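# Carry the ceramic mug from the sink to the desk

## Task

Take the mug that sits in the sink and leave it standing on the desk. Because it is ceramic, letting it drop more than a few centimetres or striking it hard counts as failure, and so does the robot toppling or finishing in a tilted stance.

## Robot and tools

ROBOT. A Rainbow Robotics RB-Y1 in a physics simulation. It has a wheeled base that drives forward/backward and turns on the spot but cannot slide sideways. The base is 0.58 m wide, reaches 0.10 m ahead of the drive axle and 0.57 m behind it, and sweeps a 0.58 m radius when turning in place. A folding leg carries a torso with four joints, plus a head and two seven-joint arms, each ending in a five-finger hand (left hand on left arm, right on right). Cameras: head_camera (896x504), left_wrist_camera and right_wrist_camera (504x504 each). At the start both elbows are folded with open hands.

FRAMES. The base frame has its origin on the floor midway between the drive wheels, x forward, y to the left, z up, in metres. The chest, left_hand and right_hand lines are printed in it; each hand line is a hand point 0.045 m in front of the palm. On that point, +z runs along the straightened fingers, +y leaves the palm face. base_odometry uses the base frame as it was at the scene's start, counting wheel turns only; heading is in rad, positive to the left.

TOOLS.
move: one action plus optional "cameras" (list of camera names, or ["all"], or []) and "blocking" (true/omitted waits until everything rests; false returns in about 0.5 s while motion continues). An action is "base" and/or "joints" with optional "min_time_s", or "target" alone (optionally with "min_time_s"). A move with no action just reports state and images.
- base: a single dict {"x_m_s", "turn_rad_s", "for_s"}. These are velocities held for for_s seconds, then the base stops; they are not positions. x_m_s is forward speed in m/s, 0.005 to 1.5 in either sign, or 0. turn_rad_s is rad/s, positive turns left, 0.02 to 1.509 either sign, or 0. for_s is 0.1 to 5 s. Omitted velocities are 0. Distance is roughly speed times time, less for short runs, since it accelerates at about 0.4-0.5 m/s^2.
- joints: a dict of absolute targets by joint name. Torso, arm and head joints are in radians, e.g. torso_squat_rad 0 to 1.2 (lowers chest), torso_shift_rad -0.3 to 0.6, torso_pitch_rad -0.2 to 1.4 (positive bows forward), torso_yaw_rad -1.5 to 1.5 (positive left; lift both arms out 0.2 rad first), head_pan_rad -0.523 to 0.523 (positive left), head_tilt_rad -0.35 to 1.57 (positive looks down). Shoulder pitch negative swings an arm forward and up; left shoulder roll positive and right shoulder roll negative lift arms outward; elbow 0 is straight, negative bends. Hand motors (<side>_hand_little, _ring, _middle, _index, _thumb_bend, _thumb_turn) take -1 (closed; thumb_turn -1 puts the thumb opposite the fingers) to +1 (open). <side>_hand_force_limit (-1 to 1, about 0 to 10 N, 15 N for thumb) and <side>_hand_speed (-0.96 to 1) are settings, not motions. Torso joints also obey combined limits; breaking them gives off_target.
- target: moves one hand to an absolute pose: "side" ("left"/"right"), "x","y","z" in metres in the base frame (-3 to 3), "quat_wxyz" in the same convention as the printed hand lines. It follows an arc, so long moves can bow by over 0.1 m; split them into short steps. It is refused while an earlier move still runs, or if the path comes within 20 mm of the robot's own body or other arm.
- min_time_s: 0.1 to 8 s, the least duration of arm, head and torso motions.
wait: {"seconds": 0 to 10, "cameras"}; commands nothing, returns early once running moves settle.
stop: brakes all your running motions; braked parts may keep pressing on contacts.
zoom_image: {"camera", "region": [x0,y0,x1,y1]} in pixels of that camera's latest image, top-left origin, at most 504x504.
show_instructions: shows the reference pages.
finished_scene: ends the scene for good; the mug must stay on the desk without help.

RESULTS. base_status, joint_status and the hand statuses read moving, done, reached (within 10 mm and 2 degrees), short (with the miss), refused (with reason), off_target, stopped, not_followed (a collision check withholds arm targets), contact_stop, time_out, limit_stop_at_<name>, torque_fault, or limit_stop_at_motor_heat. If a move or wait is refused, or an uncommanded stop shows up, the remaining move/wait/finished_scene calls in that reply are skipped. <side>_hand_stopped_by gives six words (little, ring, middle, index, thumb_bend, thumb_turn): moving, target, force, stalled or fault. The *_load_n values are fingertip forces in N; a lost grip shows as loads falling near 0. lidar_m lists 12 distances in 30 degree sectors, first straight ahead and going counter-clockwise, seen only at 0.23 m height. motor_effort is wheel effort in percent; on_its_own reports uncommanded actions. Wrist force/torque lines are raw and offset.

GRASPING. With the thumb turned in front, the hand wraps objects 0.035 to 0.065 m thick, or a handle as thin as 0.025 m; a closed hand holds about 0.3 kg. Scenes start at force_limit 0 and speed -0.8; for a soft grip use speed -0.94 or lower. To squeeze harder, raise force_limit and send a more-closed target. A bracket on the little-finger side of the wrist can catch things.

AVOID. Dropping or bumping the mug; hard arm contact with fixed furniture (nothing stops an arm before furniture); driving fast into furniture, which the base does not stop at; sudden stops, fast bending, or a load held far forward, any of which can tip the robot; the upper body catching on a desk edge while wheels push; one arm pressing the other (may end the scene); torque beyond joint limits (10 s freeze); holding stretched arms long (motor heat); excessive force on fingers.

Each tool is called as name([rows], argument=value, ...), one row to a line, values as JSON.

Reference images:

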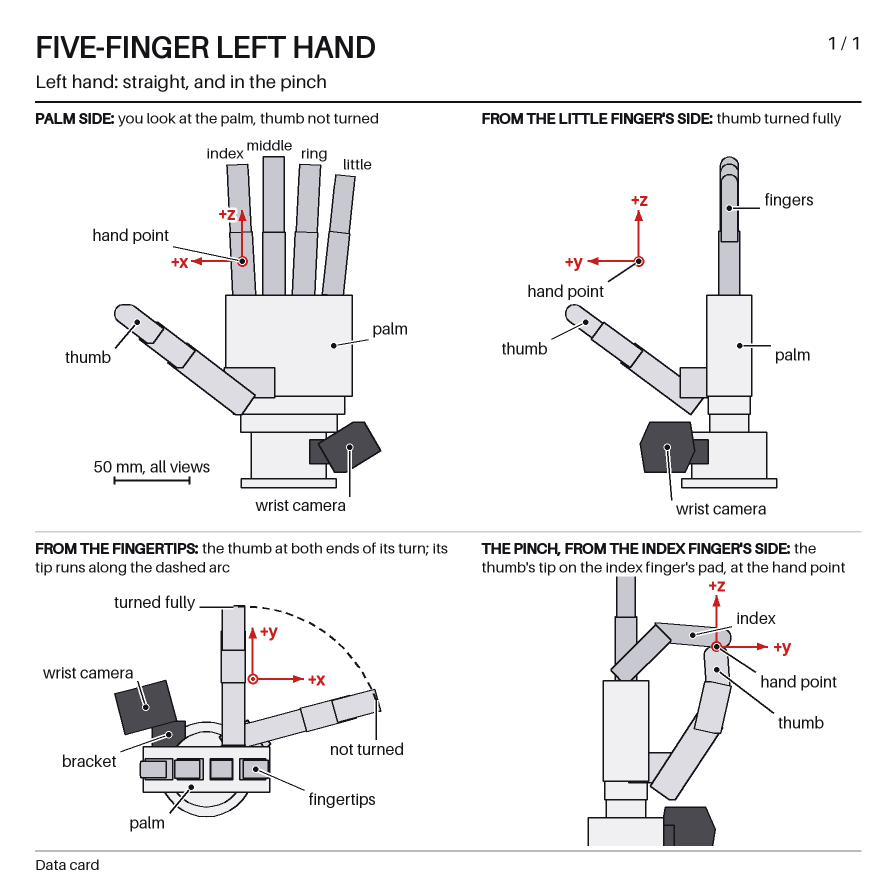

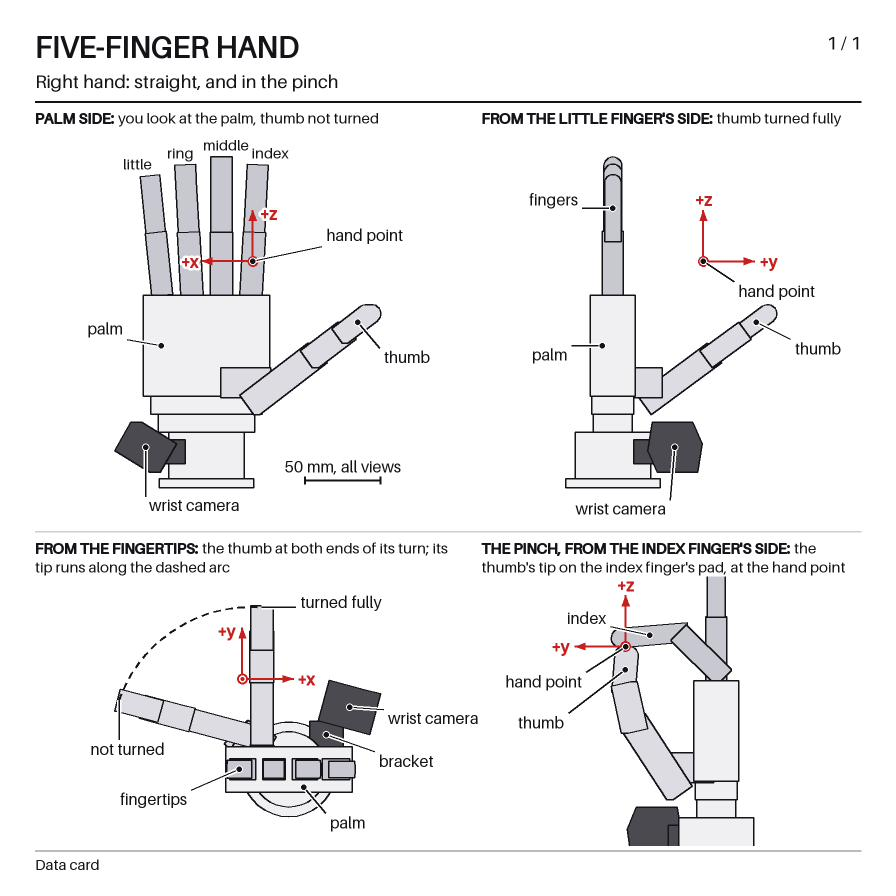

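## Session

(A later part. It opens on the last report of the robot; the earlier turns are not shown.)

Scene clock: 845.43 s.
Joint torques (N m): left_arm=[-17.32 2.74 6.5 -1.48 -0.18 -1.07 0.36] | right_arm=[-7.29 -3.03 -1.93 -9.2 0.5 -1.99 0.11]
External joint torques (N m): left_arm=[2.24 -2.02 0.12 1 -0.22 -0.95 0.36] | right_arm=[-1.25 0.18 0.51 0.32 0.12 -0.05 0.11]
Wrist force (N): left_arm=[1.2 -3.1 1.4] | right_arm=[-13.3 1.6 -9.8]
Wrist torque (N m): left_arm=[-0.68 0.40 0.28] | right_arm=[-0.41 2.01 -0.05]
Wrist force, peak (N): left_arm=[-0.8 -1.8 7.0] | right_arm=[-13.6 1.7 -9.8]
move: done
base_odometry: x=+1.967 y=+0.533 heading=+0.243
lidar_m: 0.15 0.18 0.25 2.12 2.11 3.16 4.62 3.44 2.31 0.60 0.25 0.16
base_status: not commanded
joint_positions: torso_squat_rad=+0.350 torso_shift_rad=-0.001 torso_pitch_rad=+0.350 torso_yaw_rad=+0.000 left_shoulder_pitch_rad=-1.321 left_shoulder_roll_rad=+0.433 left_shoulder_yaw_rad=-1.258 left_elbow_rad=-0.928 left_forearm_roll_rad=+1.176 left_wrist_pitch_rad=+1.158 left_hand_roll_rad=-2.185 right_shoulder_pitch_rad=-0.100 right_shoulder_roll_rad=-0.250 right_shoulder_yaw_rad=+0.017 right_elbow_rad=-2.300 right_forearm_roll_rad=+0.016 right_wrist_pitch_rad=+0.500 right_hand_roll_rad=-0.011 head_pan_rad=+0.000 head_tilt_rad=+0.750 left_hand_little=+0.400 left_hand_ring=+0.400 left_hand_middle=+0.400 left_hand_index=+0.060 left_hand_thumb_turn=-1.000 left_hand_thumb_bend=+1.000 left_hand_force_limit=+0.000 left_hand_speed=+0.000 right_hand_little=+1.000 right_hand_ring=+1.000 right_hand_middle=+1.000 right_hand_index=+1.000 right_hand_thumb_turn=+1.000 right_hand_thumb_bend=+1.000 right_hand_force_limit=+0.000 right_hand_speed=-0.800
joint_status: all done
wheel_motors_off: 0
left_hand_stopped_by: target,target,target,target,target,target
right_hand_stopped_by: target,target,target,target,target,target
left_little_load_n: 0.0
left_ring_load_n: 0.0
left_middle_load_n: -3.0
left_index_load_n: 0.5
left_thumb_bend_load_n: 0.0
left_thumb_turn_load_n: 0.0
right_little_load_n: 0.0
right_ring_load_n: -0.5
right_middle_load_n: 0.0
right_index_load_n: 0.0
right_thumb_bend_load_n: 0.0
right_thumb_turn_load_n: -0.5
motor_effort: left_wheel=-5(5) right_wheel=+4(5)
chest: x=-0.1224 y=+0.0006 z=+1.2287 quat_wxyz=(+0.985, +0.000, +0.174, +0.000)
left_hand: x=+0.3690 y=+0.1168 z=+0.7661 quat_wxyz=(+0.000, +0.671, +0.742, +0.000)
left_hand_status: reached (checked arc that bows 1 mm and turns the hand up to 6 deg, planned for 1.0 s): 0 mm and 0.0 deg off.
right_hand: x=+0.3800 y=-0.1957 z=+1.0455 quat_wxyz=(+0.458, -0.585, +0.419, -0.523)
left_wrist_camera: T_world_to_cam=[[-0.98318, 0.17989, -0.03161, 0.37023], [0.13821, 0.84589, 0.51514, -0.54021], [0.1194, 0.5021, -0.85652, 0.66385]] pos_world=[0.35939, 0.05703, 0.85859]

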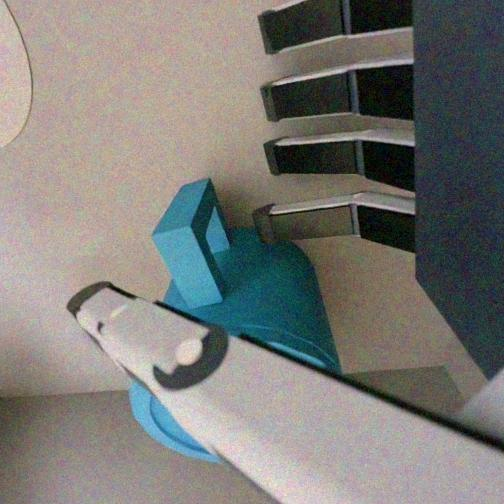

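move(target={"side": "left", "x": 0.384, "y": 0.1187, "z": 0.768, "quat_wxyz": [0, 0.6709, 0.7415, 0]}, min_time_s=1, cameras=["left_wrist_camera"])

zoom_image(camera="left_wrist_camera", region=[160, 140, 320, 300])

Scene clock: 909.20 s.
Joint torques (N m): left_arm=[-19.58 3.6 6.14 -1.09 0.01 -0.28 -0.08] | right_arm=[-7.09 -2.62 -2.01 -9.1 0.56 -2.02 0.15]
External joint torques (N m): left_arm=[0.54 -1.29 0.39 1.17 -0.03 -0.16 -0.08] | right_arm=[-1.04 0.59 0.43 0.42 0.18 -0.08 0.15]
Wrist force (N): left_arm=[-0.6 -1.6 6.5] | right_arm=[-13.2 1.5 -9.6]
Wrist torque (N m): left_arm=[-0.84 0.40 0.04] | right_arm=[-0.43 2.00 -0.05]
Wrist force, peak (N): left_arm=[-0.8 -1.6 7.0] | right_arm=[-13.4 1.7 -10.0]
move: done
base_odometry: x=+1.967 y=+0.533 heading=+0.243
lidar_m: 0.16 0.17 0.27 2.14 2.14 3.17 4.62 3.43 2.31 0.62 0.23 0.17
base_status: not commanded
joint_positions: torso_squat_rad=+0.350 torso_shift_rad=-0.001 torso_pitch_rad=+0.350 torso_yaw_rad=+0.000 left_shoulder_pitch_rad=-1.347 left_shoulder_roll_rad=+0.390 left_shoulder_yaw_rad=-1.239 left_elbow_rad=-0.804 left_forearm_roll_rad=+1.206 left_wrist_pitch_rad=+1.150 left_hand_roll_rad=-2.271 right_shoulder_pitch_rad=-0.100 right_shoulder_roll_rad=-0.250 right_shoulder_yaw_rad=+0.017 right_elbow_rad=-2.300 right_forearm_roll_rad=+0.016 right_wrist_pitch_rad=+0.500 right_hand_roll_rad=-0.011 head_pan_rad=+0.000 head_tilt_rad=+0.750 left_hand_little=+0.400 left_hand_ring=+0.400 left_hand_middle=+0.400 left_hand_index=+0.060 left_hand_thumb_turn=-1.000 left_hand_thumb_bend=+1.000 left_hand_force_limit=+0.000 left_hand_speed=+0.000 right_hand_little=+1.000 right_hand_ring=+1.000 right_hand_middle=+1.000 right_hand_index=+1.000 right_hand_thumb_turn=+1.000 right_hand_thumb_bend=+1.000 right_hand_force_limit=+0.000 right_hand_speed=-0.800
joint_status: all done
wheel_motors_off: 0
left_hand_stopped_by: target,target,target,target,target,target
right_hand_stopped_by: target,target,target,target,target,target
left_little_load_n: 0.0
left_ring_load_n: 0.0
left_middle_load_n: 0.0
left_index_load_n: 0.0
left_thumb_bend_load_n: -0.5
left_thumb_turn_load_n: 0.0
right_little_load_n: 0.0
right_ring_load_n: 0.0
right_middle_load_n: 0.0
right_index_load_n: 0.0
right_thumb_bend_load_n: 0.0
right_thumb_turn_load_n: 0.0
motor_effort: left_wheel=-5(5) right_wheel=+4(5)
chest: x=-0.1224 y=+0.0006 z=+1.2287 quat_wxyz=(+0.985, +0.000, +0.174, +0.000)
left_hand: x=+0.3837 y=+0.1190 z=+0.7679 quat_wxyz=(+0.000, +0.671, +0.742, +0.000)
left_hand_status: reached (checked arc that bows 5 mm and turns the hand up to 1 deg, planned for 1.0 s): 0 mm and 0.1 deg off.
right_hand: x=+0.3800 y=-0.1957 z=+1.0455 quat_wxyz=(+0.458, -0.585, +0.419, -0.523)
left_wrist_camera: T_world_to_cam=[[-0.98317, 0.17985, -0.03201, 0.38459], [0.138, 0.84605, 0.51493, -0.54472], [0.1197, 0.50185, -0.85663, 0.66246]] pos_world=[0.37399, 0.05923, 0.86029]

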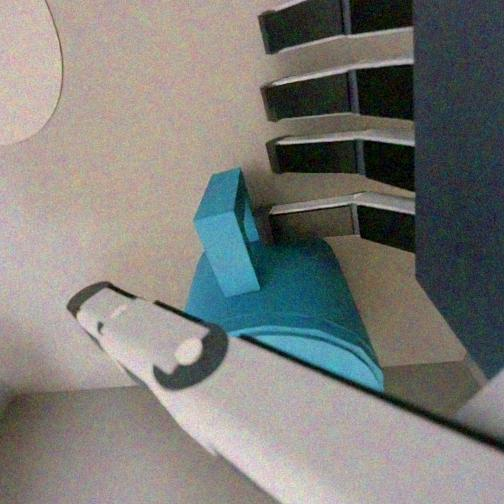

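Scaled by 3.150.

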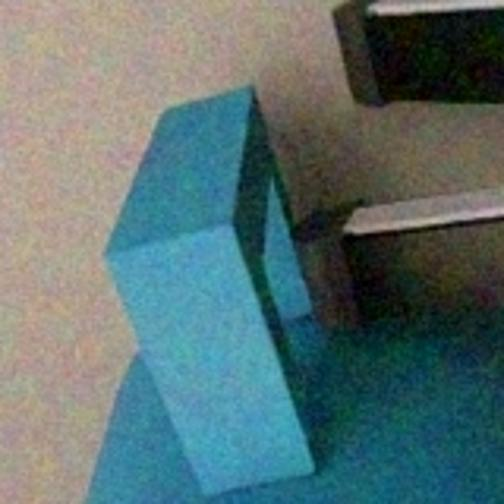

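move(target={"side": "left", "x": 0.3925, "y": 0.1195, "z": 0.768, "quat_wxyz": [0, 0.6709, 0.7415, 0]}, min_time_s=1, cameras=["left_wrist_camera"])

zoom_image(camera="left_wrist_camera", region=[180, 140, 340, 300])

Scene clock: 915.23 s.
Joint torques (N m): left_arm=[-20.28 3.43 5.63 -1.16 0.12 -0.15 -0.17] | right_arm=[-7.43 -2.87 -2.1 -9.35 0.59 -2.06 0.17]
External joint torques (N m): left_arm=[0.1 -1.51 0.29 0.98 0.08 -0.02 -0.17] | right_arm=[-1.39 0.35 0.34 0.17 0.21 -0.12 0.17]
Wrist force (N): left_arm=[-0.6 -1.8 6.6] | right_arm=[-13.5 1.8 -9.6]
Wrist torque (N m): left_arm=[-0.88 0.42 0.05] | right_arm=[-0.39 2.03 -0.06]
Wrist force, peak (N): left_arm=[-0.5 -2.0 6.7] | right_arm=[-13.5 1.6 -9.8]
move: done
base_odometry: x=+1.967 y=+0.533 heading=+0.243
lidar_m: 0.16 0.18 0.27 2.12 2.14 3.17 4.61 3.43 2.58 0.62 0.24 0.18
base_status: not commanded
joint_positions: torso_squat_rad=+0.350 torso_shift_rad=-0.001 torso_pitch_rad=+0.350 torso_yaw_rad=+0.000 left_shoulder_pitch_rad=-1.360 left_shoulder_roll_rad=+0.363 left_shoulder_yaw_rad=-1.229 left_elbow_rad=-0.730 left_forearm_roll_rad=+1.219 left_wrist_pitch_rad=+1.141 left_hand_roll_rad=-2.319 right_shoulder_pitch_rad=-0.100 right_shoulder_roll_rad=-0.250 right_shoulder_yaw_rad=+0.017 right_elbow_rad=-2.300 right_forearm_roll_rad=+0.016 right_wrist_pitch_rad=+0.500 right_hand_roll_rad=-0.011 head_pan_rad=+0.000 head_tilt_rad=+0.750 left_hand_little=+0.400 left_hand_ring=+0.400 left_hand_middle=+0.400 left_hand_index=+0.060 left_hand_thumb_turn=-1.000 left_hand_thumb_bend=+1.000 left_hand_force_limit=+0.000 left_hand_speed=+0.000 right_hand_little=+1.000 right_hand_ring=+1.000 right_hand_middle=+1.000 right_hand_index=+1.000 right_hand_thumb_turn=+1.000 right_hand_thumb_bend=+1.000 right_hand_force_limit=+0.000 right_hand_speed=-0.800
joint_status: all done
wheel_motors_off: 0
left_hand_stopped_by: target,target,target,target,target,target
right_hand_stopped_by: target,target,target,target,target,target
left_little_load_n: 0.0
left_ring_load_n: 0.0
left_middle_load_n: 0.0
left_index_load_n: 0.5
left_thumb_bend_load_n: 0.0
left_thumb_turn_load_n: 0.0
right_little_load_n: 0.0
right_ring_load_n: 0.0
right_middle_load_n: -0.5
right_index_load_n: 0.0
right_thumb_bend_load_n: 0.0
right_thumb_turn_load_n: -0.5
motor_effort: left_wheel=-4(5) right_wheel=+4(5)
chest: x=-0.1224 y=+0.0006 z=+1.2287 quat_wxyz=(+0.985, +0.000, +0.174, +0.000)
left_hand: x=+0.3916 y=+0.1201 z=+0.7682 quat_wxyz=(+0.002, +0.671, +0.741, +0.001)
left_hand_status: reached (checked arc that bows 3 mm and turns the hand up to 0 deg, planned for 1.0 s): 1 mm and 0.3 deg off.
right_hand: x=+0.3800 y=-0.1957 z=+1.0455 quat_wxyz=(+0.458, -0.585, +0.419, -0.523)
left_wrist_camera: T_world_to_cam=[[-0.98299, 0.1801, -0.03597, 0.39519], [0.13626, 0.84652, 0.51462, -0.54609], [0.12313, 0.50097, -0.85666, 0.66006]] pos_world=[0.3816, 0.06043, 0.86069]

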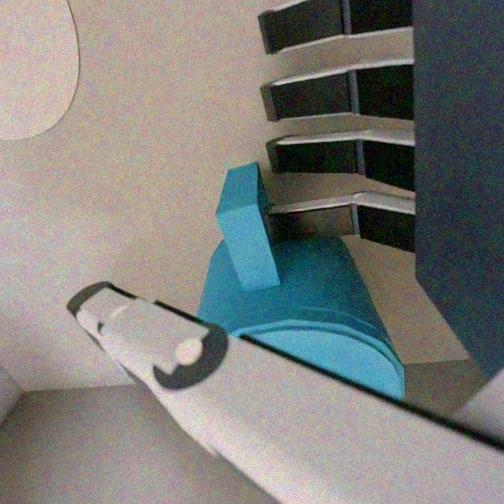

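Scaled by 3.150.

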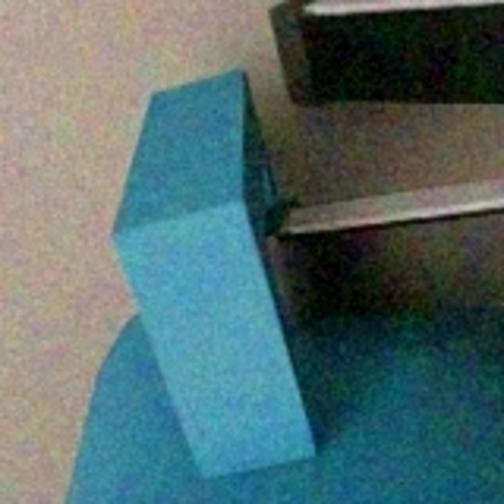

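move(target={"side": "left", "x": 0.402, "y": 0.1203, "z": 0.768, "quat_wxyz": [0, 0.6709, 0.7415, 0]}, min_time_s=1, cameras=["left_wrist_camera"])

zoom_image(camera="left_wrist_camera", region=[180, 140, 340, 300])

Scene clock: 920.23 s.
Joint torques (N m): left_arm=[-20.34 3.62 5.08 -0.78 -0.05 -0.22 -0.15] | right_arm=[-7.32 -2.72 -1.9 -9.26 0.55 -2.07 0.1]
External joint torques (N m): left_arm=[0.43 -1.31 0.7 1.14 -0.09 -0.09 -0.15] | right_arm=[-1.28 0.49 0.53 0.26 0.17 -0.13 0.1]
Wrist force (N): left_arm=[-0.5 -2.0 6.3] | right_arm=[-13.4 1.7 -9.7]
Wrist torque (N m): left_arm=[-0.89 0.39 0.06] | right_arm=[-0.40 2.03 -0.06]
Wrist force, peak (N): left_arm=[-0.6 -1.8 6.7] | right_arm=[-13.6 1.6 -9.8]
move: done
base_odometry: x=+1.967 y=+0.533 heading=+0.243
lidar_m: 0.16 0.17 0.26 2.13 2.13 3.16 4.62 3.44 2.30 0.62 0.24 0.17
base_status: not commanded
joint_positions: torso_squat_rad=+0.350 torso_shift_rad=-0.001 torso_pitch_rad=+0.350 torso_yaw_rad=+0.000 left_shoulder_pitch_rad=-1.388 left_shoulder_roll_rad=+0.300 left_shoulder_yaw_rad=-1.209 left_elbow_rad=-0.576 left_forearm_roll_rad=+1.247 left_wrist_pitch_rad=+1.128 left_hand_roll_rad=-2.414 right_shoulder_pitch_rad=-0.100 right_shoulder_roll_rad=-0.250 right_shoulder_yaw_rad=+0.017 right_elbow_rad=-2.300 right_forearm_roll_rad=+0.016 right_wrist_pitch_rad=+0.500 right_hand_roll_rad=-0.011 head_pan_rad=+0.000 head_tilt_rad=+0.750 left_hand_little=+0.400 left_hand_ring=+0.400 left_hand_middle=+0.400 left_hand_index=+0.060 left_hand_thumb_turn=-1.000 left_hand_thumb_bend=+1.000 left_hand_force_limit=+0.000 left_hand_speed=+0.000 right_hand_little=+1.000 right_hand_ring=+1.000 right_hand_middle=+1.000 right_hand_index=+1.000 right_hand_thumb_turn=+1.000 right_hand_thumb_bend=+1.000 right_hand_force_limit=+0.000 right_hand_speed=-0.800
joint_status: all done
wheel_motors_off: 0
left_hand_stopped_by: target,target,target,target,target,target
right_hand_stopped_by: target,target,target,target,target,target
left_little_load_n: 0.0
left_ring_load_n: 0.5
left_middle_load_n: 0.0
left_index_load_n: 0.0
left_thumb_bend_load_n: 0.0
left_thumb_turn_load_n: 0.0
right_little_load_n: 0.0
right_ring_load_n: 0.0
right_middle_load_n: -0.5
right_index_load_n: 0.0
right_thumb_bend_load_n: 0.0
right_thumb_turn_load_n: -0.5
motor_effort: left_wheel=-5(5) right_wheel=+4(5)
chest: x=-0.1224 y=+0.0006 z=+1.2287 quat_wxyz=(+0.985, +0.000, +0.174, +0.000)
left_hand: x=+0.4015 y=+0.1207 z=+0.7679 quat_wxyz=(+0.001, +0.671, +0.741, +0.001)
left_hand_status: reached (checked arc that bows 7 mm and turns the hand up to 1 deg, planned for 1.0 s): 1 mm and 0.2 deg off.
right_hand: x=+0.3800 y=-0.1957 z=+1.0455 quat_wxyz=(+0.458, -0.585, +0.419, -0.523)
left_wrist_camera: T_world_to_cam=[[-0.98305, 0.18015, -0.03393, 0.40318], [0.13734, 0.84638, 0.51456, -0.54808], [0.12142, 0.50118, -0.85678, 0.65908]] pos_world=[0.3916, 0.06093, 0.86039]

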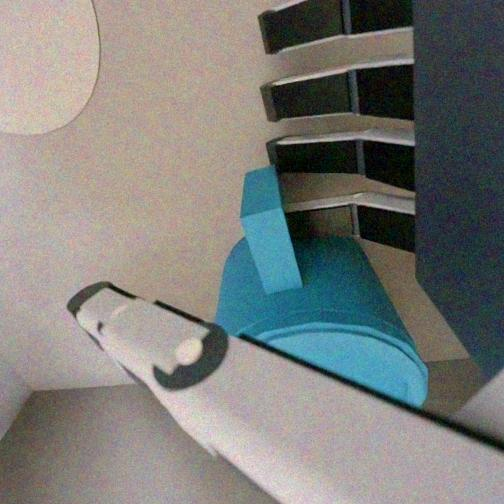

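Scaled by 3.150.

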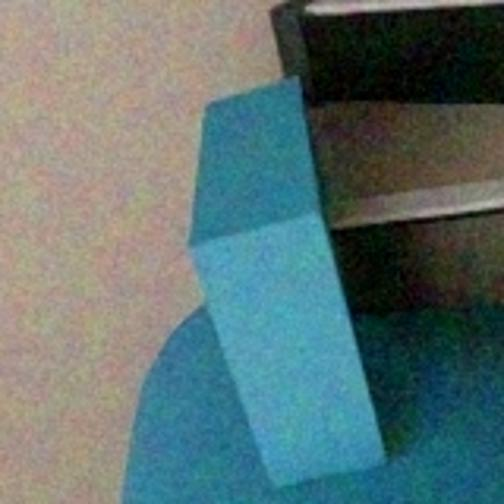

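move(joints={"left_hand_speed": -0.85, "left_hand_force_limit": -0.5, "left_hand_thumb_bend": -0.4}, cameras=["left_wrist_camera", "head_camera"])

zoom_image(camera="left_wrist_camera", region=[150, 140, 350, 340])

Scene clock: 935.30 s.
Joint torques (N m): left_arm=[-19.19 3.72 4.86 -1.05 -0.07 -0.09 0.01] | right_arm=[-7.29 -2.82 -2.11 -9.2 0.63 -2.05 0.22]
External joint torques (N m): left_arm=[1.58 -1.2 0.48 0.86 -0.11 0.04 0.01] | right_arm=[-1.24 0.39 0.33 0.32 0.24 -0.11 0.22]
Wrist force (N): left_arm=[-0.5 -0.8 4.5] | right_arm=[-13.3 1.7 -9.6]
Wrist torque (N m): left_arm=[-0.79 0.36 0.06] | right_arm=[-0.39 2.02 -0.05]
Wrist force, peak (N): left_arm=[-0.5 -2.0 6.7] | right_arm=[-13.5 1.6 -9.8]
move: off_target
base_odometry: x=+1.967 y=+0.533 heading=+0.243
lidar_m: 0.15 0.18 0.26 2.13 2.14 3.16 4.63 3.43 2.30 0.60 0.24 0.17
base_status: not commanded
joint_positions: torso_squat_rad=+0.350 torso_shift_rad=-0.001 torso_pitch_rad=+0.350 torso_yaw_rad=+0.000 left_shoulder_pitch_rad=-1.388 left_shoulder_roll_rad=+0.300 left_shoulder_yaw_rad=-1.209 left_elbow_rad=-0.576 left_forearm_roll_rad=+1.247 left_wrist_pitch_rad=+1.128 left_hand_roll_rad=-2.414 right_shoulder_pitch_rad=-0.100 right_shoulder_roll_rad=-0.250 right_shoulder_yaw_rad=+0.017 right_elbow_rad=-2.300 right_forearm_roll_rad=+0.016 right_wrist_pitch_rad=+0.500 right_hand_roll_rad=-0.011 head_pan_rad=+0.000 head_tilt_rad=+0.750 left_hand_little=+0.400 left_hand_ring=+0.400 left_hand_middle=+0.400 left_hand_index=+0.060 left_hand_thumb_turn=-1.000 left_hand_thumb_bend=+0.121 left_hand_force_limit=-0.500 left_hand_speed=-0.850 right_hand_little=+1.000 right_hand_ring=+1.000 right_hand_middle=+1.000 right_hand_index=+1.000 right_hand_thumb_turn=+1.000 right_hand_thumb_bend=+1.000 right_hand_force_limit=+0.000 right_hand_speed=-0.800
joint_status: left_hand_thumb_bend off_target (ended at +0.121, target -0.400); the others done
wheel_motors_off: 0
left_hand_stopped_by: target,target,target,target,force,target
right_hand_stopped_by: target,target,target,target,target,target
left_little_load_n: 0.0
left_ring_load_n: 0.0
left_middle_load_n: 2.0
left_index_load_n: 0.0
left_thumb_bend_load_n: 4.0
left_thumb_turn_load_n: 0.0
right_little_load_n: 0.0
right_ring_load_n: 0.0
right_middle_load_n: 0.0
right_index_load_n: 0.0
right_thumb_bend_load_n: 0.0
right_thumb_turn_load_n: 0.0
motor_effort: left_wheel=-5(5) right_wheel=+3(5)
chest: x=-0.1224 y=+0.0006 z=+1.2287 quat_wxyz=(+0.985, +0.000, +0.174, +0.000)
left_hand: x=+0.4016 y=+0.1206 z=+0.7680 quat_wxyz=(+0.001, +0.671, +0.741, +0.001)
right_hand: x=+0.3800 y=-0.1957 z=+1.0455 quat_wxyz=(+0.458, -0.585, +0.419, -0.523)
pictures: head_camera, left_wrist_camera
head_camera: T_world_to_cam=[[0.04251, -0.99899, -0.01476, 0.01521], [-0.87818, -0.03032, -0.47736, 0.70613], [0.47643, 0.03326, -0.87858, 1.19944]] pos_world=[0.04801, -0.00329, 1.39111]
left_wrist_camera: T_world_to_cam=[[-0.98303, 0.18024, -0.03412, 0.40343], [0.13734, 0.84644, 0.51447, -0.54806], [0.12161, 0.50105, -0.85683, 0.65913]] pos_world=[0.3917, 0.06093, 0.86049]

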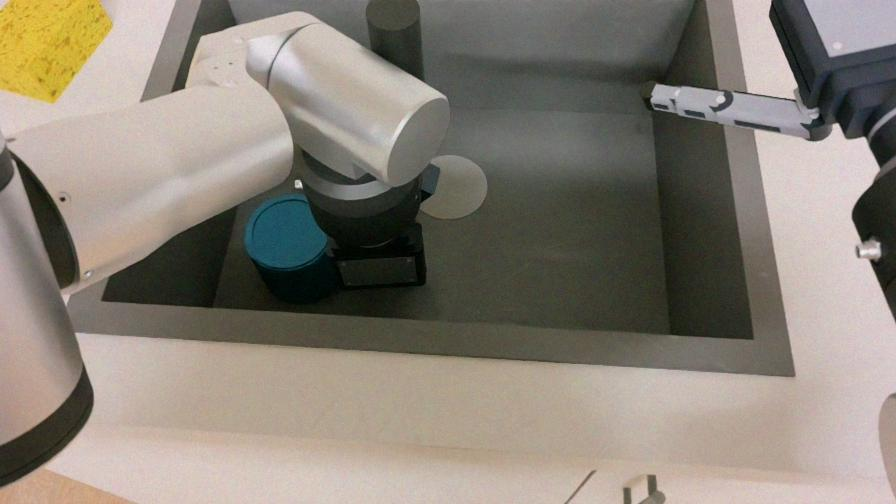

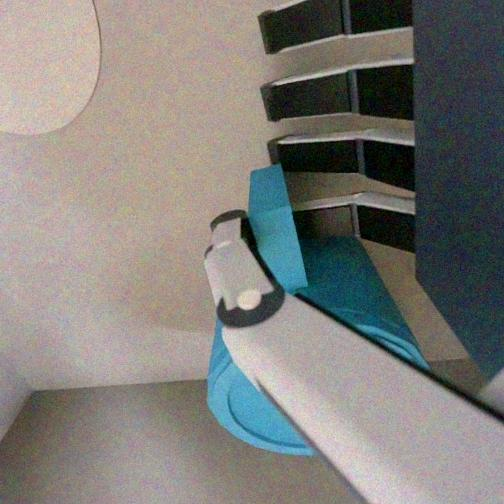

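Scaled by 2.520.

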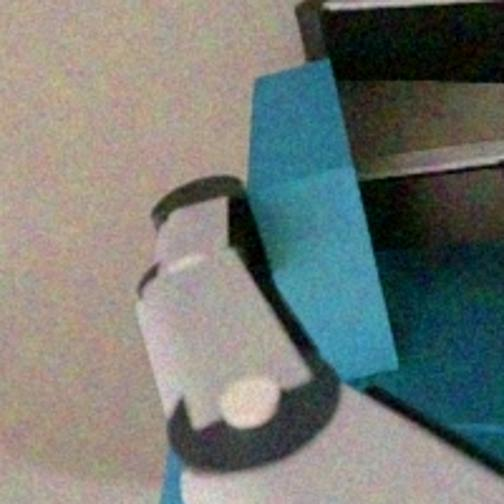

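move(joints={"left_hand_speed": 0.0, "left_hand_thumb_bend": 0.6})

move(target={"side": "left", "x": 0.402, "y": 0.1203, "z": 0.776, "quat_wxyz": [0, 0.6709, 0.7415, 0]}, min_time_s=1, cameras=["left_wrist_camera"])

zoom_image(camera="left_wrist_camera", region=[150, 140, 350, 340])

Scene clock: 949.30 s.
Joint torques (N m): left_arm=[-19.42 4.03 4.54 -0.89 -0.03 -0.07 -0.24] | right_arm=[-7.29 -2.75 -2.18 -9.04 0.62 -2.06 0.07]
External joint torques (N m): left_arm=[1.35 -0.89 0.16 1.02 -0.08 0.06 -0.24] | right_arm=[-1.24 0.46 0.26 0.48 0.24 -0.12 0.07]
Wrist force (N): left_arm=[-0.4 -2.1 6.9] | right_arm=[-13.5 1.8 -9.9]
Wrist torque (N m): left_arm=[-0.86 0.38 0.06] | right_arm=[-0.36 2.03 -0.05]
Wrist force, peak (N): left_arm=[-0.5 -2.2 7.6] | right_arm=[-13.5 1.8 -9.9]
move: done
base_odometry: x=+1.967 y=+0.533 heading=+0.243
lidar_m: 0.16 0.18 0.26 2.13 2.12 3.16 4.61 3.42 2.57 0.62 0.24 0.16
base_status: not commanded
joint_positions: torso_squat_rad=+0.350 torso_shift_rad=-0.001 torso_pitch_rad=+0.350 torso_yaw_rad=+0.000 left_shoulder_pitch_rad=-1.388 left_shoulder_roll_rad=+0.300 left_shoulder_yaw_rad=-1.209 left_elbow_rad=-0.576 left_forearm_roll_rad=+1.247 left_wrist_pitch_rad=+1.128 left_hand_roll_rad=-2.414 right_shoulder_pitch_rad=-0.100 right_shoulder_roll_rad=-0.250 right_shoulder_yaw_rad=+0.017 right_elbow_rad=-2.300 right_forearm_roll_rad=+0.016 right_wrist_pitch_rad=+0.500 right_hand_roll_rad=-0.011 head_pan_rad=+0.000 head_tilt_rad=+0.750 left_hand_little=+0.400 left_hand_ring=+0.400 left_hand_middle=+0.400 left_hand_index=+0.060 left_hand_thumb_turn=-1.000 left_hand_thumb_bend=+0.600 left_hand_force_limit=-0.500 left_hand_speed=+0.000 right_hand_little=+1.000 right_hand_ring=+1.000 right_hand_middle=+1.000 right_hand_index=+1.000 right_hand_thumb_turn=+1.000 right_hand_thumb_bend=+1.000 right_hand_force_limit=+0.000 right_hand_speed=-0.800
joint_status: all done
wheel_motors_off: 0
left_hand_stopped_by: target,target,target,target,target,target
right_hand_stopped_by: target,target,target,target,target,target
left_little_load_n: 0.0
left_ring_load_n: 0.0
left_middle_load_n: 1.0
left_index_load_n: 0.0
left_thumb_bend_load_n: -0.5
left_thumb_turn_load_n: 0.0
right_little_load_n: 0.0
right_ring_load_n: 0.0
right_middle_load_n: 0.0
right_index_load_n: 0.0
right_thumb_bend_load_n: 0.0
right_thumb_turn_load_n: 0.0
motor_effort: left_wheel=-5(5) right_wheel=+4(5)
chest: x=-0.1224 y=+0.0006 z=+1.2287 quat_wxyz=(+0.985, +0.000, +0.174, +0.000)
left_hand: x=+0.4016 y=+0.1206 z=+0.7680 quat_wxyz=(+0.001, +0.671, +0.741, +0.001)
right_hand: x=+0.3800 y=-0.1957 z=+1.0455 quat_wxyz=(+0.458, -0.585, +0.419, -0.523)
pictures: none

Scene clock: 950.63 s.
Joint torques (N m): left_arm=[-21.56 7.46 4.98 -2.53 -0.17 0.41 0.43] | right_arm=[-7.3 -2.72 -2.13 -9.24 0.6 -2.11 0.13]
External joint torques (N m): left_arm=[-0.7 2.41 0.29 -0.58 -0.22 0.53 0.43] | right_arm=[-1.25 0.49 0.31 0.28 0.21 -0.17 0.13]
Wrist force (N): left_arm=[-1.0 -2.4 6.9] | right_arm=[-13.4 1.7 -9.6]
Wrist torque (N m): left_arm=[-0.88 0.44 0.25] | right_arm=[-0.41 2.02 -0.06]
Wrist force, peak (N): left_arm=[-0.5 -2.3 7.4] | right_arm=[-13.5 1.8 -9.8]
move: done
base_odometry: x=+1.967 y=+0.533 heading=+0.243
lidar_m: 0.16 0.18 0.25 2.12 2.12 3.15 4.62 3.43 2.31 0.61 0.23 0.17
base_status: not commanded
joint_positions: torso_squat_rad=+0.350 torso_shift_rad=-0.001 torso_pitch_rad=+0.350 torso_yaw_rad=+0.000 left_shoulder_pitch_rad=-1.396 left_shoulder_roll_rad=+0.320 left_shoulder_yaw_rad=-1.209 left_elbow_rad=-0.616 left_forearm_roll_rad=+1.248 left_wrist_pitch_rad=+1.153 left_hand_roll_rad=-2.393 right_shoulder_pitch_rad=-0.100 right_shoulder_roll_rad=-0.250 right_shoulder_yaw_rad=+0.017 right_elbow_rad=-2.300 right_forearm_roll_rad=+0.016 right_wrist_pitch_rad=+0.500 right_hand_roll_rad=-0.011 head_pan_rad=+0.000 head_tilt_rad=+0.750 left_hand_little=+0.400 left_hand_ring=+0.400 left_hand_middle=+0.400 left_hand_index=+0.060 left_hand_thumb_turn=-1.000 left_hand_thumb_bend=+0.600 left_hand_force_limit=-0.500 left_hand_speed=+0.000 right_hand_little=+1.000 right_hand_ring=+1.000 right_hand_middle=+1.000 right_hand_index=+1.000 right_hand_thumb_turn=+1.000 right_hand_thumb_bend=+1.000 right_hand_force_limit=+0.000 right_hand_speed=-0.800
joint_status: all done
wheel_motors_off: 0
left_hand_stopped_by: target,target,target,target,target,target
right_hand_stopped_by: target,target,target,target,target,target
left_little_load_n: 0.0
left_ring_load_n: 0.0
left_middle_load_n: 1.0
left_index_load_n: 0.0
left_thumb_bend_load_n: 0.0
left_thumb_turn_load_n: 0.0
right_little_load_n: 0.0
right_ring_load_n: 0.0
right_middle_load_n: 0.0
right_index_load_n: 0.0
right_thumb_bend_load_n: 0.0
right_thumb_turn_load_n: 0.0
motor_effort: left_wheel=-5(5) right_wheel=+4(4)
chest: x=-0.1224 y=+0.0006 z=+1.2287 quat_wxyz=(+0.985, +0.000, +0.174, +0.000)
left_hand: x=+0.4018 y=+0.1202 z=+0.7754 quat_wxyz=(-0.001, +0.671, +0.741, +0.000)
left_hand_status: reached (checked arc that bows 1 mm and turns the hand up to 0 deg, planned for 1.0 s): 1 mm and 0.2 deg off.
right_hand: x=+0.3800 y=-0.1957 z=+1.0455 quat_wxyz=(+0.458, -0.585, +0.419, -0.523)
left_wrist_camera: T_world_to_cam=[[-0.98323, 0.18012, -0.02839, 0.39968], [0.13996, 0.8453, 0.51563, -0.55339], [0.11687, 0.50301, -0.85634, 0.6669]] pos_world=[0.39248, 0.06034, 0.86779]

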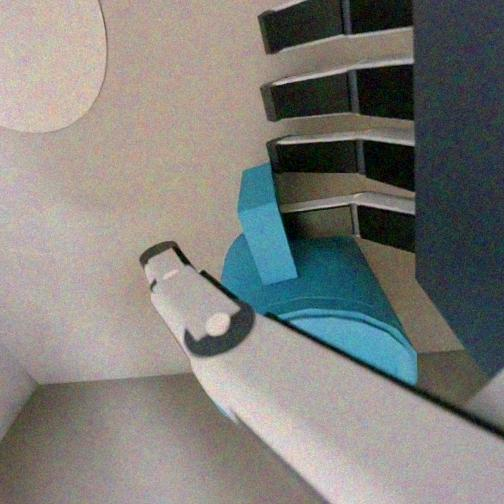

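Scaled by 2.520.

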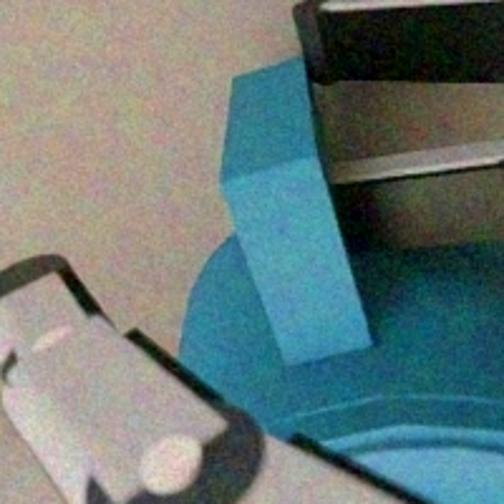

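move(target={"side": "left", "x": 0.402, "y": 0.1203, "z": 0.780, "quat_wxyz": [0, 0.6709, 0.7415, 0]}, min_time_s=0.8, cameras=["left_wrist_camera"])

zoom_image(camera="left_wrist_camera", region=[150, 140, 350, 340])

Scene clock: 955.73 s.
Joint torques (N m): left_arm=[-20.67 7.26 3.38 -2.7 -0.43 0.49 0.42] | right_arm=[-7.54 -2.85 -1.83 -9.27 0.52 -2.08 0.17]
External joint torques (N m): left_arm=[0.21 2.12 -1.58 -0.69 -0.48 0.61 0.42] | right_arm=[-1.5 0.36 0.61 0.25 0.13 -0.14 0.16]
Wrist force (N): left_arm=[-0.8 -1.8 6.4] | right_arm=[-13.4 1.6 -9.7]
Wrist torque (N m): left_arm=[-0.84 0.43 0.23] | right_arm=[-0.40 2.02 -0.05]
Wrist force, peak (N): left_arm=[-0.8 -2.2 7.0] | right_arm=[-13.5 1.6 -9.8]
move: done
base_odometry: x=+1.967 y=+0.533 heading=+0.243
lidar_m: 0.16 0.17 0.25 2.13 2.12 3.18 4.62 3.43 2.30 0.62 0.23 0.17
base_status: not commanded
joint_positions: torso_squat_rad=+0.350 torso_shift_rad=-0.001 torso_pitch_rad=+0.350 torso_yaw_rad=+0.000 left_shoulder_pitch_rad=-1.397 left_shoulder_roll_rad=+0.340 left_shoulder_yaw_rad=-1.210 left_elbow_rad=-0.657 left_forearm_roll_rad=+1.246 left_wrist_pitch_rad=+1.165 left_hand_roll_rad=-2.373 right_shoulder_pitch_rad=-0.100 right_shoulder_roll_rad=-0.250 right_shoulder_yaw_rad=+0.017 right_elbow_rad=-2.300 right_forearm_roll_rad=+0.016 right_wrist_pitch_rad=+0.500 right_hand_roll_rad=-0.011 head_pan_rad=+0.000 head_tilt_rad=+0.750 left_hand_little=+0.400 left_hand_ring=+0.400 left_hand_middle=+0.400 left_hand_index=+0.060 left_hand_thumb_turn=-1.000 left_hand_thumb_bend=+0.600 left_hand_force_limit=-0.500 left_hand_speed=+0.000 right_hand_little=+1.000 right_hand_ring=+1.000 right_hand_middle=+1.000 right_hand_index=+1.000 right_hand_thumb_turn=+1.000 right_hand_thumb_bend=+1.000 right_hand_force_limit=+0.000 right_hand_speed=-0.800
joint_status: all done
wheel_motors_off: 0
left_hand_stopped_by: target,target,target,target,target,target
right_hand_stopped_by: target,target,target,target,target,target
left_little_load_n: 0.0
left_ring_load_n: 0.0
left_middle_load_n: 0.5
left_index_load_n: 0.5
left_thumb_bend_load_n: 0.0
left_thumb_turn_load_n: 0.0
right_little_load_n: 0.0
right_ring_load_n: 0.0
right_middle_load_n: 0.0
right_index_load_n: 0.0
right_thumb_bend_load_n: 0.0
right_thumb_turn_load_n: 0.0
motor_effort: left_wheel=-5(5) right_wheel=+3(5)
chest: x=-0.1224 y=+0.0006 z=+1.2287 quat_wxyz=(+0.985, +0.000, +0.174, +0.000)
left_hand: x=+0.4018 y=+0.1201 z=+0.7797 quat_wxyz=(-0.001, +0.671, +0.742, -0.001)
left_hand_status: reached (checked arc that bows 2 mm and turns the hand up to 0 deg, planned for 0.8 s): 0 mm and 0.1 deg off.
right_hand: x=+0.3800 y=-0.1957 z=+1.0455 quat_wxyz=(+0.458, -0.585, +0.419, -0.523)
left_wrist_camera: T_world_to_cam=[[-0.98331, 0.17966, -0.02879, 0.40011], [0.13945, 0.84577, 0.515, -0.55488], [0.11688, 0.50239, -0.8567, 0.67095]] pos_world=[0.39239, 0.06033, 0.87209]

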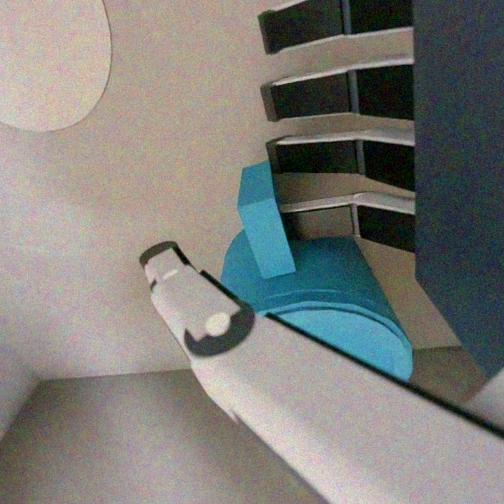

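Scaled by 2.520.

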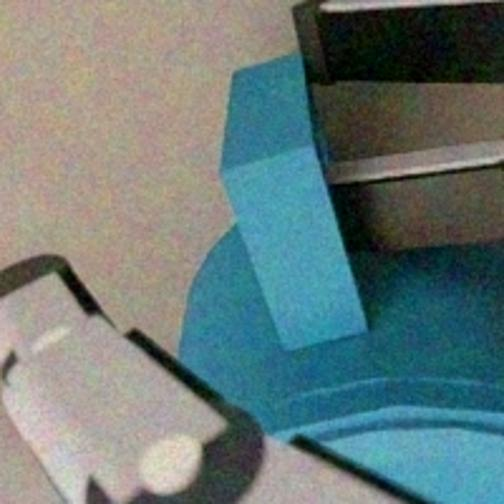

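move(target={"side": "left", "x": 0.402, "y": 0.1203, "z": 0.785, "quat_wxyz": [0, 0.6709, 0.7415, 0]}, min_time_s=0.8, cameras=["left_wrist_camera"])

zoom_image(camera="left_wrist_camera", region=[200, 140, 350, 290])

Scene clock: 961.00 s.
Joint torques (N m): left_arm=[-21.29 8.28 3.75 -2.65 -0.54 0.53 0.38] | right_arm=[-7.36 -2.79 -2.03 -9.28 0.52 -2.02 0.13]
External joint torques (N m): left_arm=[-0.4 3.04 -1.49 -0.6 -0.59 0.65 0.38] | right_arm=[-1.32 0.42 0.41 0.24 0.14 -0.08 0.13]
Wrist force (N): left_arm=[-1.4 -1.8 7.9] | right_arm=[-13.4 1.7 -9.7]
Wrist torque (N m): left_arm=[-0.89 0.43 0.23] | right_arm=[-0.39 2.02 -0.06]
Wrist force, peak (N): left_arm=[-0.4 -1.7 8.6] | right_arm=[-13.5 1.8 -9.7]
move: done
base_odometry: x=+1.967 y=+0.533 heading=+0.243
lidar_m: 0.16 0.17 0.25 2.13 2.13 3.17 4.62 3.44 2.30 0.62 0.24 0.17
base_status: not commanded
joint_positions: torso_squat_rad=+0.350 torso_shift_rad=-0.001 torso_pitch_rad=+0.350 torso_yaw_rad=+0.000 left_shoulder_pitch_rad=-1.399 left_shoulder_roll_rad=+0.359 left_shoulder_yaw_rad=-1.210 left_elbow_rad=-0.696 left_forearm_roll_rad=+1.244 left_wrist_pitch_rad=+1.178 left_hand_roll_rad=-2.352 right_shoulder_pitch_rad=-0.100 right_shoulder_roll_rad=-0.250 right_shoulder_yaw_rad=+0.017 right_elbow_rad=-2.300 right_forearm_roll_rad=+0.016 right_wrist_pitch_rad=+0.500 right_hand_roll_rad=-0.011 head_pan_rad=+0.000 head_tilt_rad=+0.750 left_hand_little=+0.400 left_hand_ring=+0.400 left_hand_middle=+0.400 left_hand_index=+0.060 left_hand_thumb_turn=-1.000 left_hand_thumb_bend=+0.600 left_hand_force_limit=-0.500 left_hand_speed=+0.000 right_hand_little=+1.000 right_hand_ring=+1.000 right_hand_middle=+1.000 right_hand_index=+1.000 right_hand_thumb_turn=+1.000 right_hand_thumb_bend=+1.000 right_hand_force_limit=+0.000 right_hand_speed=-0.800
joint_status: all done
wheel_motors_off: 0
left_hand_stopped_by: target,target,target,target,target,target
right_hand_stopped_by: target,target,target,target,target,target
left_little_load_n: 0.0
left_ring_load_n: 0.0
left_middle_load_n: 0.0
left_index_load_n: 1.5
left_thumb_bend_load_n: 0.0
left_thumb_turn_load_n: 0.0
right_little_load_n: 0.0
right_ring_load_n: 0.0
right_middle_load_n: 0.0
right_index_load_n: 0.0
right_thumb_bend_load_n: 0.0
right_thumb_turn_load_n: -0.5
motor_effort: left_wheel=-4(5) right_wheel=+4(5)
chest: x=-0.1224 y=+0.0006 z=+1.2287 quat_wxyz=(+0.985, +0.000, +0.174, +0.000)
left_hand: x=+0.4017 y=+0.1201 z=+0.7845 quat_wxyz=(-0.001, +0.671, +0.742, -0.001)
left_hand_status: reached (checked arc that bows 2 mm and turns the hand up to 0 deg, planned for 0.8 s): 1 mm and 0.1 deg off.
right_hand: x=+0.3800 y=-0.1957 z=+1.0455 quat_wxyz=(+0.458, -0.585, +0.419, -0.523)
left_wrist_camera: T_world_to_cam=[[-0.98328, 0.17984, -0.0287, 0.40006], [0.13966, 0.8458, 0.51489, -0.55729], [0.11687, 0.50227, -0.85677, 0.67528]] pos_world=[0.39229, 0.06023, 0.87699]

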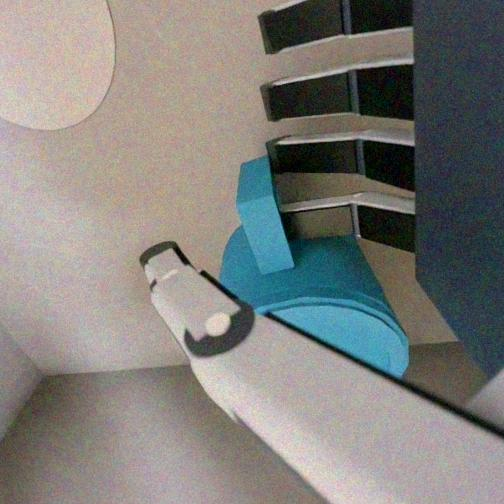

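Scaled by 3.360.

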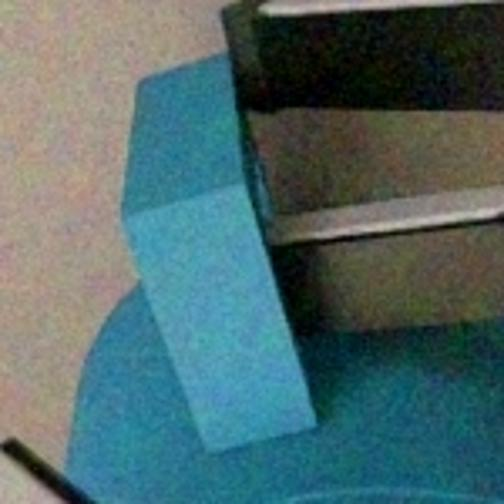

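move(joints={"left_hand_speed": -0.85, "left_hand_force_limit": -0.3, "left_hand_thumb_bend": -0.1}, cameras=["left_wrist_camera"])

zoom_image(camera="left_wrist_camera", region=[180, 120, 350, 290])

Scene clock: 969.97 s.
Joint torques (N m): left_arm=[-21.17 7.81 3.82 -2.78 -0.48 0.5 0.3] | right_arm=[-7.43 -2.54 -2.26 -9.23 0.46 -2.07 0.18]
External joint torques (N m): left_arm=[-0.28 2.57 -1.42 -0.74 -0.53 0.62 0.3] | right_arm=[-1.39 0.68 0.17 0.29 0.08 -0.13 0.18]
Wrist force (N): left_arm=[-1.4 -1.9 7.8] | right_arm=[-13.3 1.8 -9.6]
Wrist torque (N m): left_arm=[-0.89 0.43 0.23] | right_arm=[-0.38 2.00 -0.04]
Wrist force, peak (N): left_arm=[-1.2 -1.8 8.2] | right_arm=[-13.6 1.7 -9.8]
move: done
base_odometry: x=+1.967 y=+0.533 heading=+0.243
lidar_m: 0.16 0.18 0.25 2.12 2.12 3.16 4.63 3.43 2.32 0.63 0.24 0.17
base_status: not commanded
joint_positions: torso_squat_rad=+0.350 torso_shift_rad=-0.001 torso_pitch_rad=+0.350 torso_yaw_rad=+0.000 left_shoulder_pitch_rad=-1.399 left_shoulder_roll_rad=+0.359 left_shoulder_yaw_rad=-1.210 left_elbow_rad=-0.696 left_forearm_roll_rad=+1.244 left_wrist_pitch_rad=+1.178 left_hand_roll_rad=-2.352 right_shoulder_pitch_rad=-0.100 right_shoulder_roll_rad=-0.250 right_shoulder_yaw_rad=+0.017 right_elbow_rad=-2.300 right_forearm_roll_rad=+0.016 right_wrist_pitch_rad=+0.500 right_hand_roll_rad=-0.011 head_pan_rad=+0.000 head_tilt_rad=+0.750 left_hand_little=+0.400 left_hand_ring=+0.400 left_hand_middle=+0.400 left_hand_index=+0.060 left_hand_thumb_turn=-1.000 left_hand_thumb_bend=-0.100 left_hand_force_limit=-0.300 left_hand_speed=-0.850 right_hand_little=+1.000 right_hand_ring=+1.000 right_hand_middle=+1.000 right_hand_index=+1.000 right_hand_thumb_turn=+1.000 right_hand_thumb_bend=+1.000 right_hand_force_limit=+0.000 right_hand_speed=-0.800
joint_status: all done
wheel_motors_off: 0
left_hand_stopped_by: target,target,target,target,target,target
right_hand_stopped_by: target,target,target,target,target,target
left_little_load_n: 0.0
left_ring_load_n: 0.0
left_middle_load_n: 0.0
left_index_load_n: 1.5
left_thumb_bend_load_n: 0.0
left_thumb_turn_load_n: 0.0
right_little_load_n: 0.0
right_ring_load_n: 0.0
right_middle_load_n: 0.0
right_index_load_n: 0.0
right_thumb_bend_load_n: 0.0
right_thumb_turn_load_n: -0.5
motor_effort: left_wheel=-4(5) right_wheel=+4(5)
chest: x=-0.1224 y=+0.0006 z=+1.2287 quat_wxyz=(+0.985, +0.000, +0.174, +0.000)
left_hand: x=+0.4017 y=+0.1201 z=+0.7845 quat_wxyz=(-0.001, +0.671, +0.742, -0.001)
right_hand: x=+0.3800 y=-0.1957 z=+1.0455 quat_wxyz=(+0.458, -0.585, +0.419, -0.523)
left_wrist_camera: T_world_to_cam=[[-0.98329, 0.17975, -0.02875, 0.40012], [0.13957, 0.84582, 0.51489, -0.55725], [0.11687, 0.50227, -0.85677, 0.67528]] pos_world=[0.39229, 0.06023, 0.87699]

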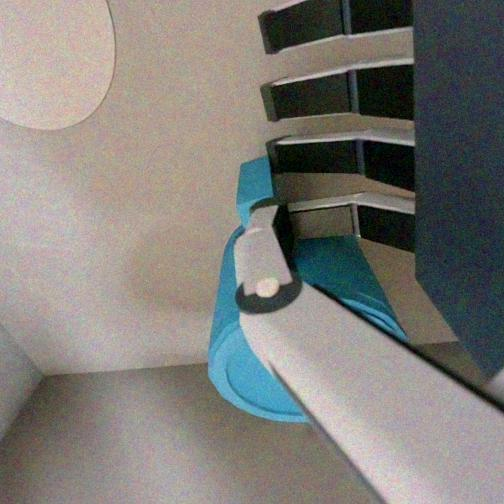

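Scaled by 2.965.

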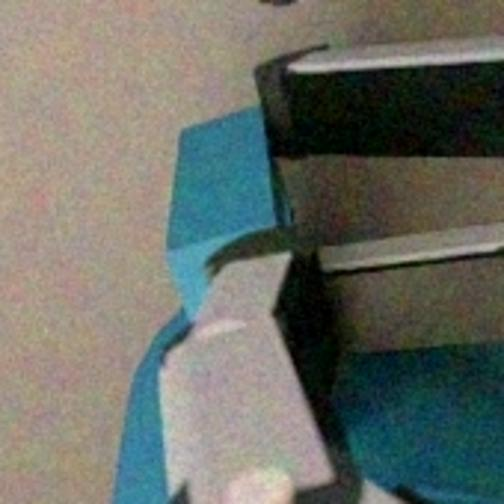

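move(joints={"left_hand_speed": -0.85, "left_hand_force_limit": 0.2, "left_hand_index": -0.3}, cameras=["left_wrist_camera"])

zoom_image(camera="left_wrist_camera", region=[180, 120, 350, 290])

Scene clock: 975.13 s.
Joint torques (N m): left_arm=[-21.2 7.67 4.11 -2.71 -0.42 0.37 0.41] | right_arm=[-7.32 -2.91 -2.13 -9.22 0.52 -2.06 0.14]
External joint torques (N m): left_arm=[-0.31 2.44 -1.13 -0.66 -0.47 0.48 0.41] | right_arm=[-1.28 0.31 0.31 0.3 0.14 -0.12 0.14]
Wrist force (N): left_arm=[-0.7 -1.8 9.1] | right_arm=[-13.4 1.6 -9.7]
Wrist torque (N m): left_arm=[-0.92 0.34 0.24] | right_arm=[-0.41 2.03 -0.07]
Wrist force, peak (N): left_arm=[-0.7 -2.0 9.4] | right_arm=[-13.6 1.6 -9.7]
move: off_target
base_odometry: x=+1.967 y=+0.533 heading=+0.243
lidar_m: 0.17 0.18 0.25 2.13 2.12 3.18 4.63 3.43 2.31 0.61 0.24 0.17
base_status: not commanded
joint_positions: torso_squat_rad=+0.350 torso_shift_rad=-0.001 torso_pitch_rad=+0.350 torso_yaw_rad=+0.000 left_shoulder_pitch_rad=-1.399 left_shoulder_roll_rad=+0.360 left_shoulder_yaw_rad=-1.210 left_elbow_rad=-0.696 left_forearm_roll_rad=+1.244 left_wrist_pitch_rad=+1.178 left_hand_roll_rad=-2.352 right_shoulder_pitch_rad=-0.100 right_shoulder_roll_rad=-0.250 right_shoulder_yaw_rad=+0.017 right_elbow_rad=-2.300 right_forearm_roll_rad=+0.016 right_wrist_pitch_rad=+0.500 right_hand_roll_rad=-0.011 head_pan_rad=+0.000 head_tilt_rad=+0.750 left_hand_little=+0.400 left_hand_ring=+0.400 left_hand_middle=+0.400 left_hand_index=-0.048 left_hand_thumb_turn=-1.000 left_hand_thumb_bend=-0.100 left_hand_force_limit=+0.200 left_hand_speed=-0.850 right_hand_little=+1.000 right_hand_ring=+1.000 right_hand_middle=+1.000 right_hand_index=+1.000 right_hand_thumb_turn=+1.000 right_hand_thumb_bend=+1.000 right_hand_force_limit=+0.000 right_hand_speed=-0.800
joint_status: left_hand_index off_target (ended at -0.048, target -0.300); the others done
wheel_motors_off: 0
left_hand_stopped_by: target,target,target,force,target,target
right_hand_stopped_by: target,target,target,target,target,target
left_little_load_n: 0.0
left_ring_load_n: 0.0
left_middle_load_n: 0.0
left_index_load_n: 7.0
left_thumb_bend_load_n: 0.5
left_thumb_turn_load_n: -0.5
right_little_load_n: 0.0
right_ring_load_n: 0.0
right_middle_load_n: 0.0
right_index_load_n: 0.0
right_thumb_bend_load_n: 0.0
right_thumb_turn_load_n: 0.0
motor_effort: left_wheel=-4(6) right_wheel=+4(5)
chest: x=-0.1224 y=+0.0006 z=+1.2287 quat_wxyz=(+0.985, +0.000, +0.174, +0.000)
left_hand: x=+0.4017 y=+0.1202 z=+0.7846 quat_wxyz=(-0.001, +0.671, +0.742, -0.001)
right_hand: x=+0.3800 y=-0.1957 z=+1.0455 quat_wxyz=(+0.458, -0.585, +0.419, -0.523)
left_wrist_camera: T_world_to_cam=[[-0.98329, 0.17975, -0.02874, 0.40009], [0.13955, 0.84575, 0.51501, -0.55743], [0.11688, 0.50239, -0.85671, 0.67516]] pos_world=[0.39229, 0.06033, 0.87699]

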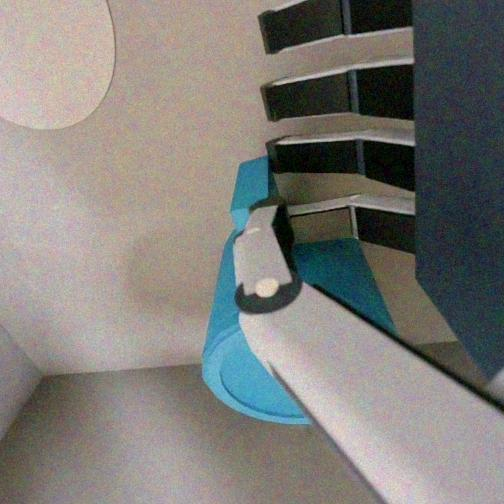

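Scaled by 2.965.

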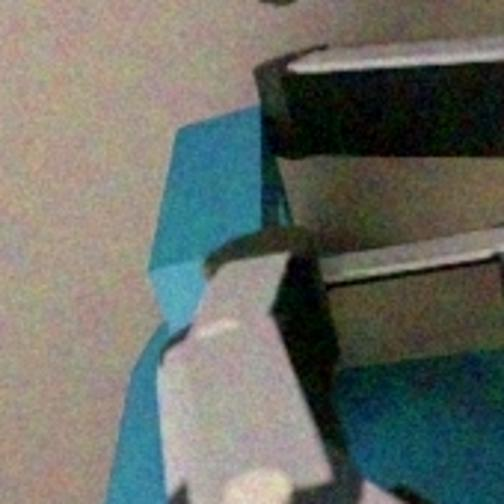

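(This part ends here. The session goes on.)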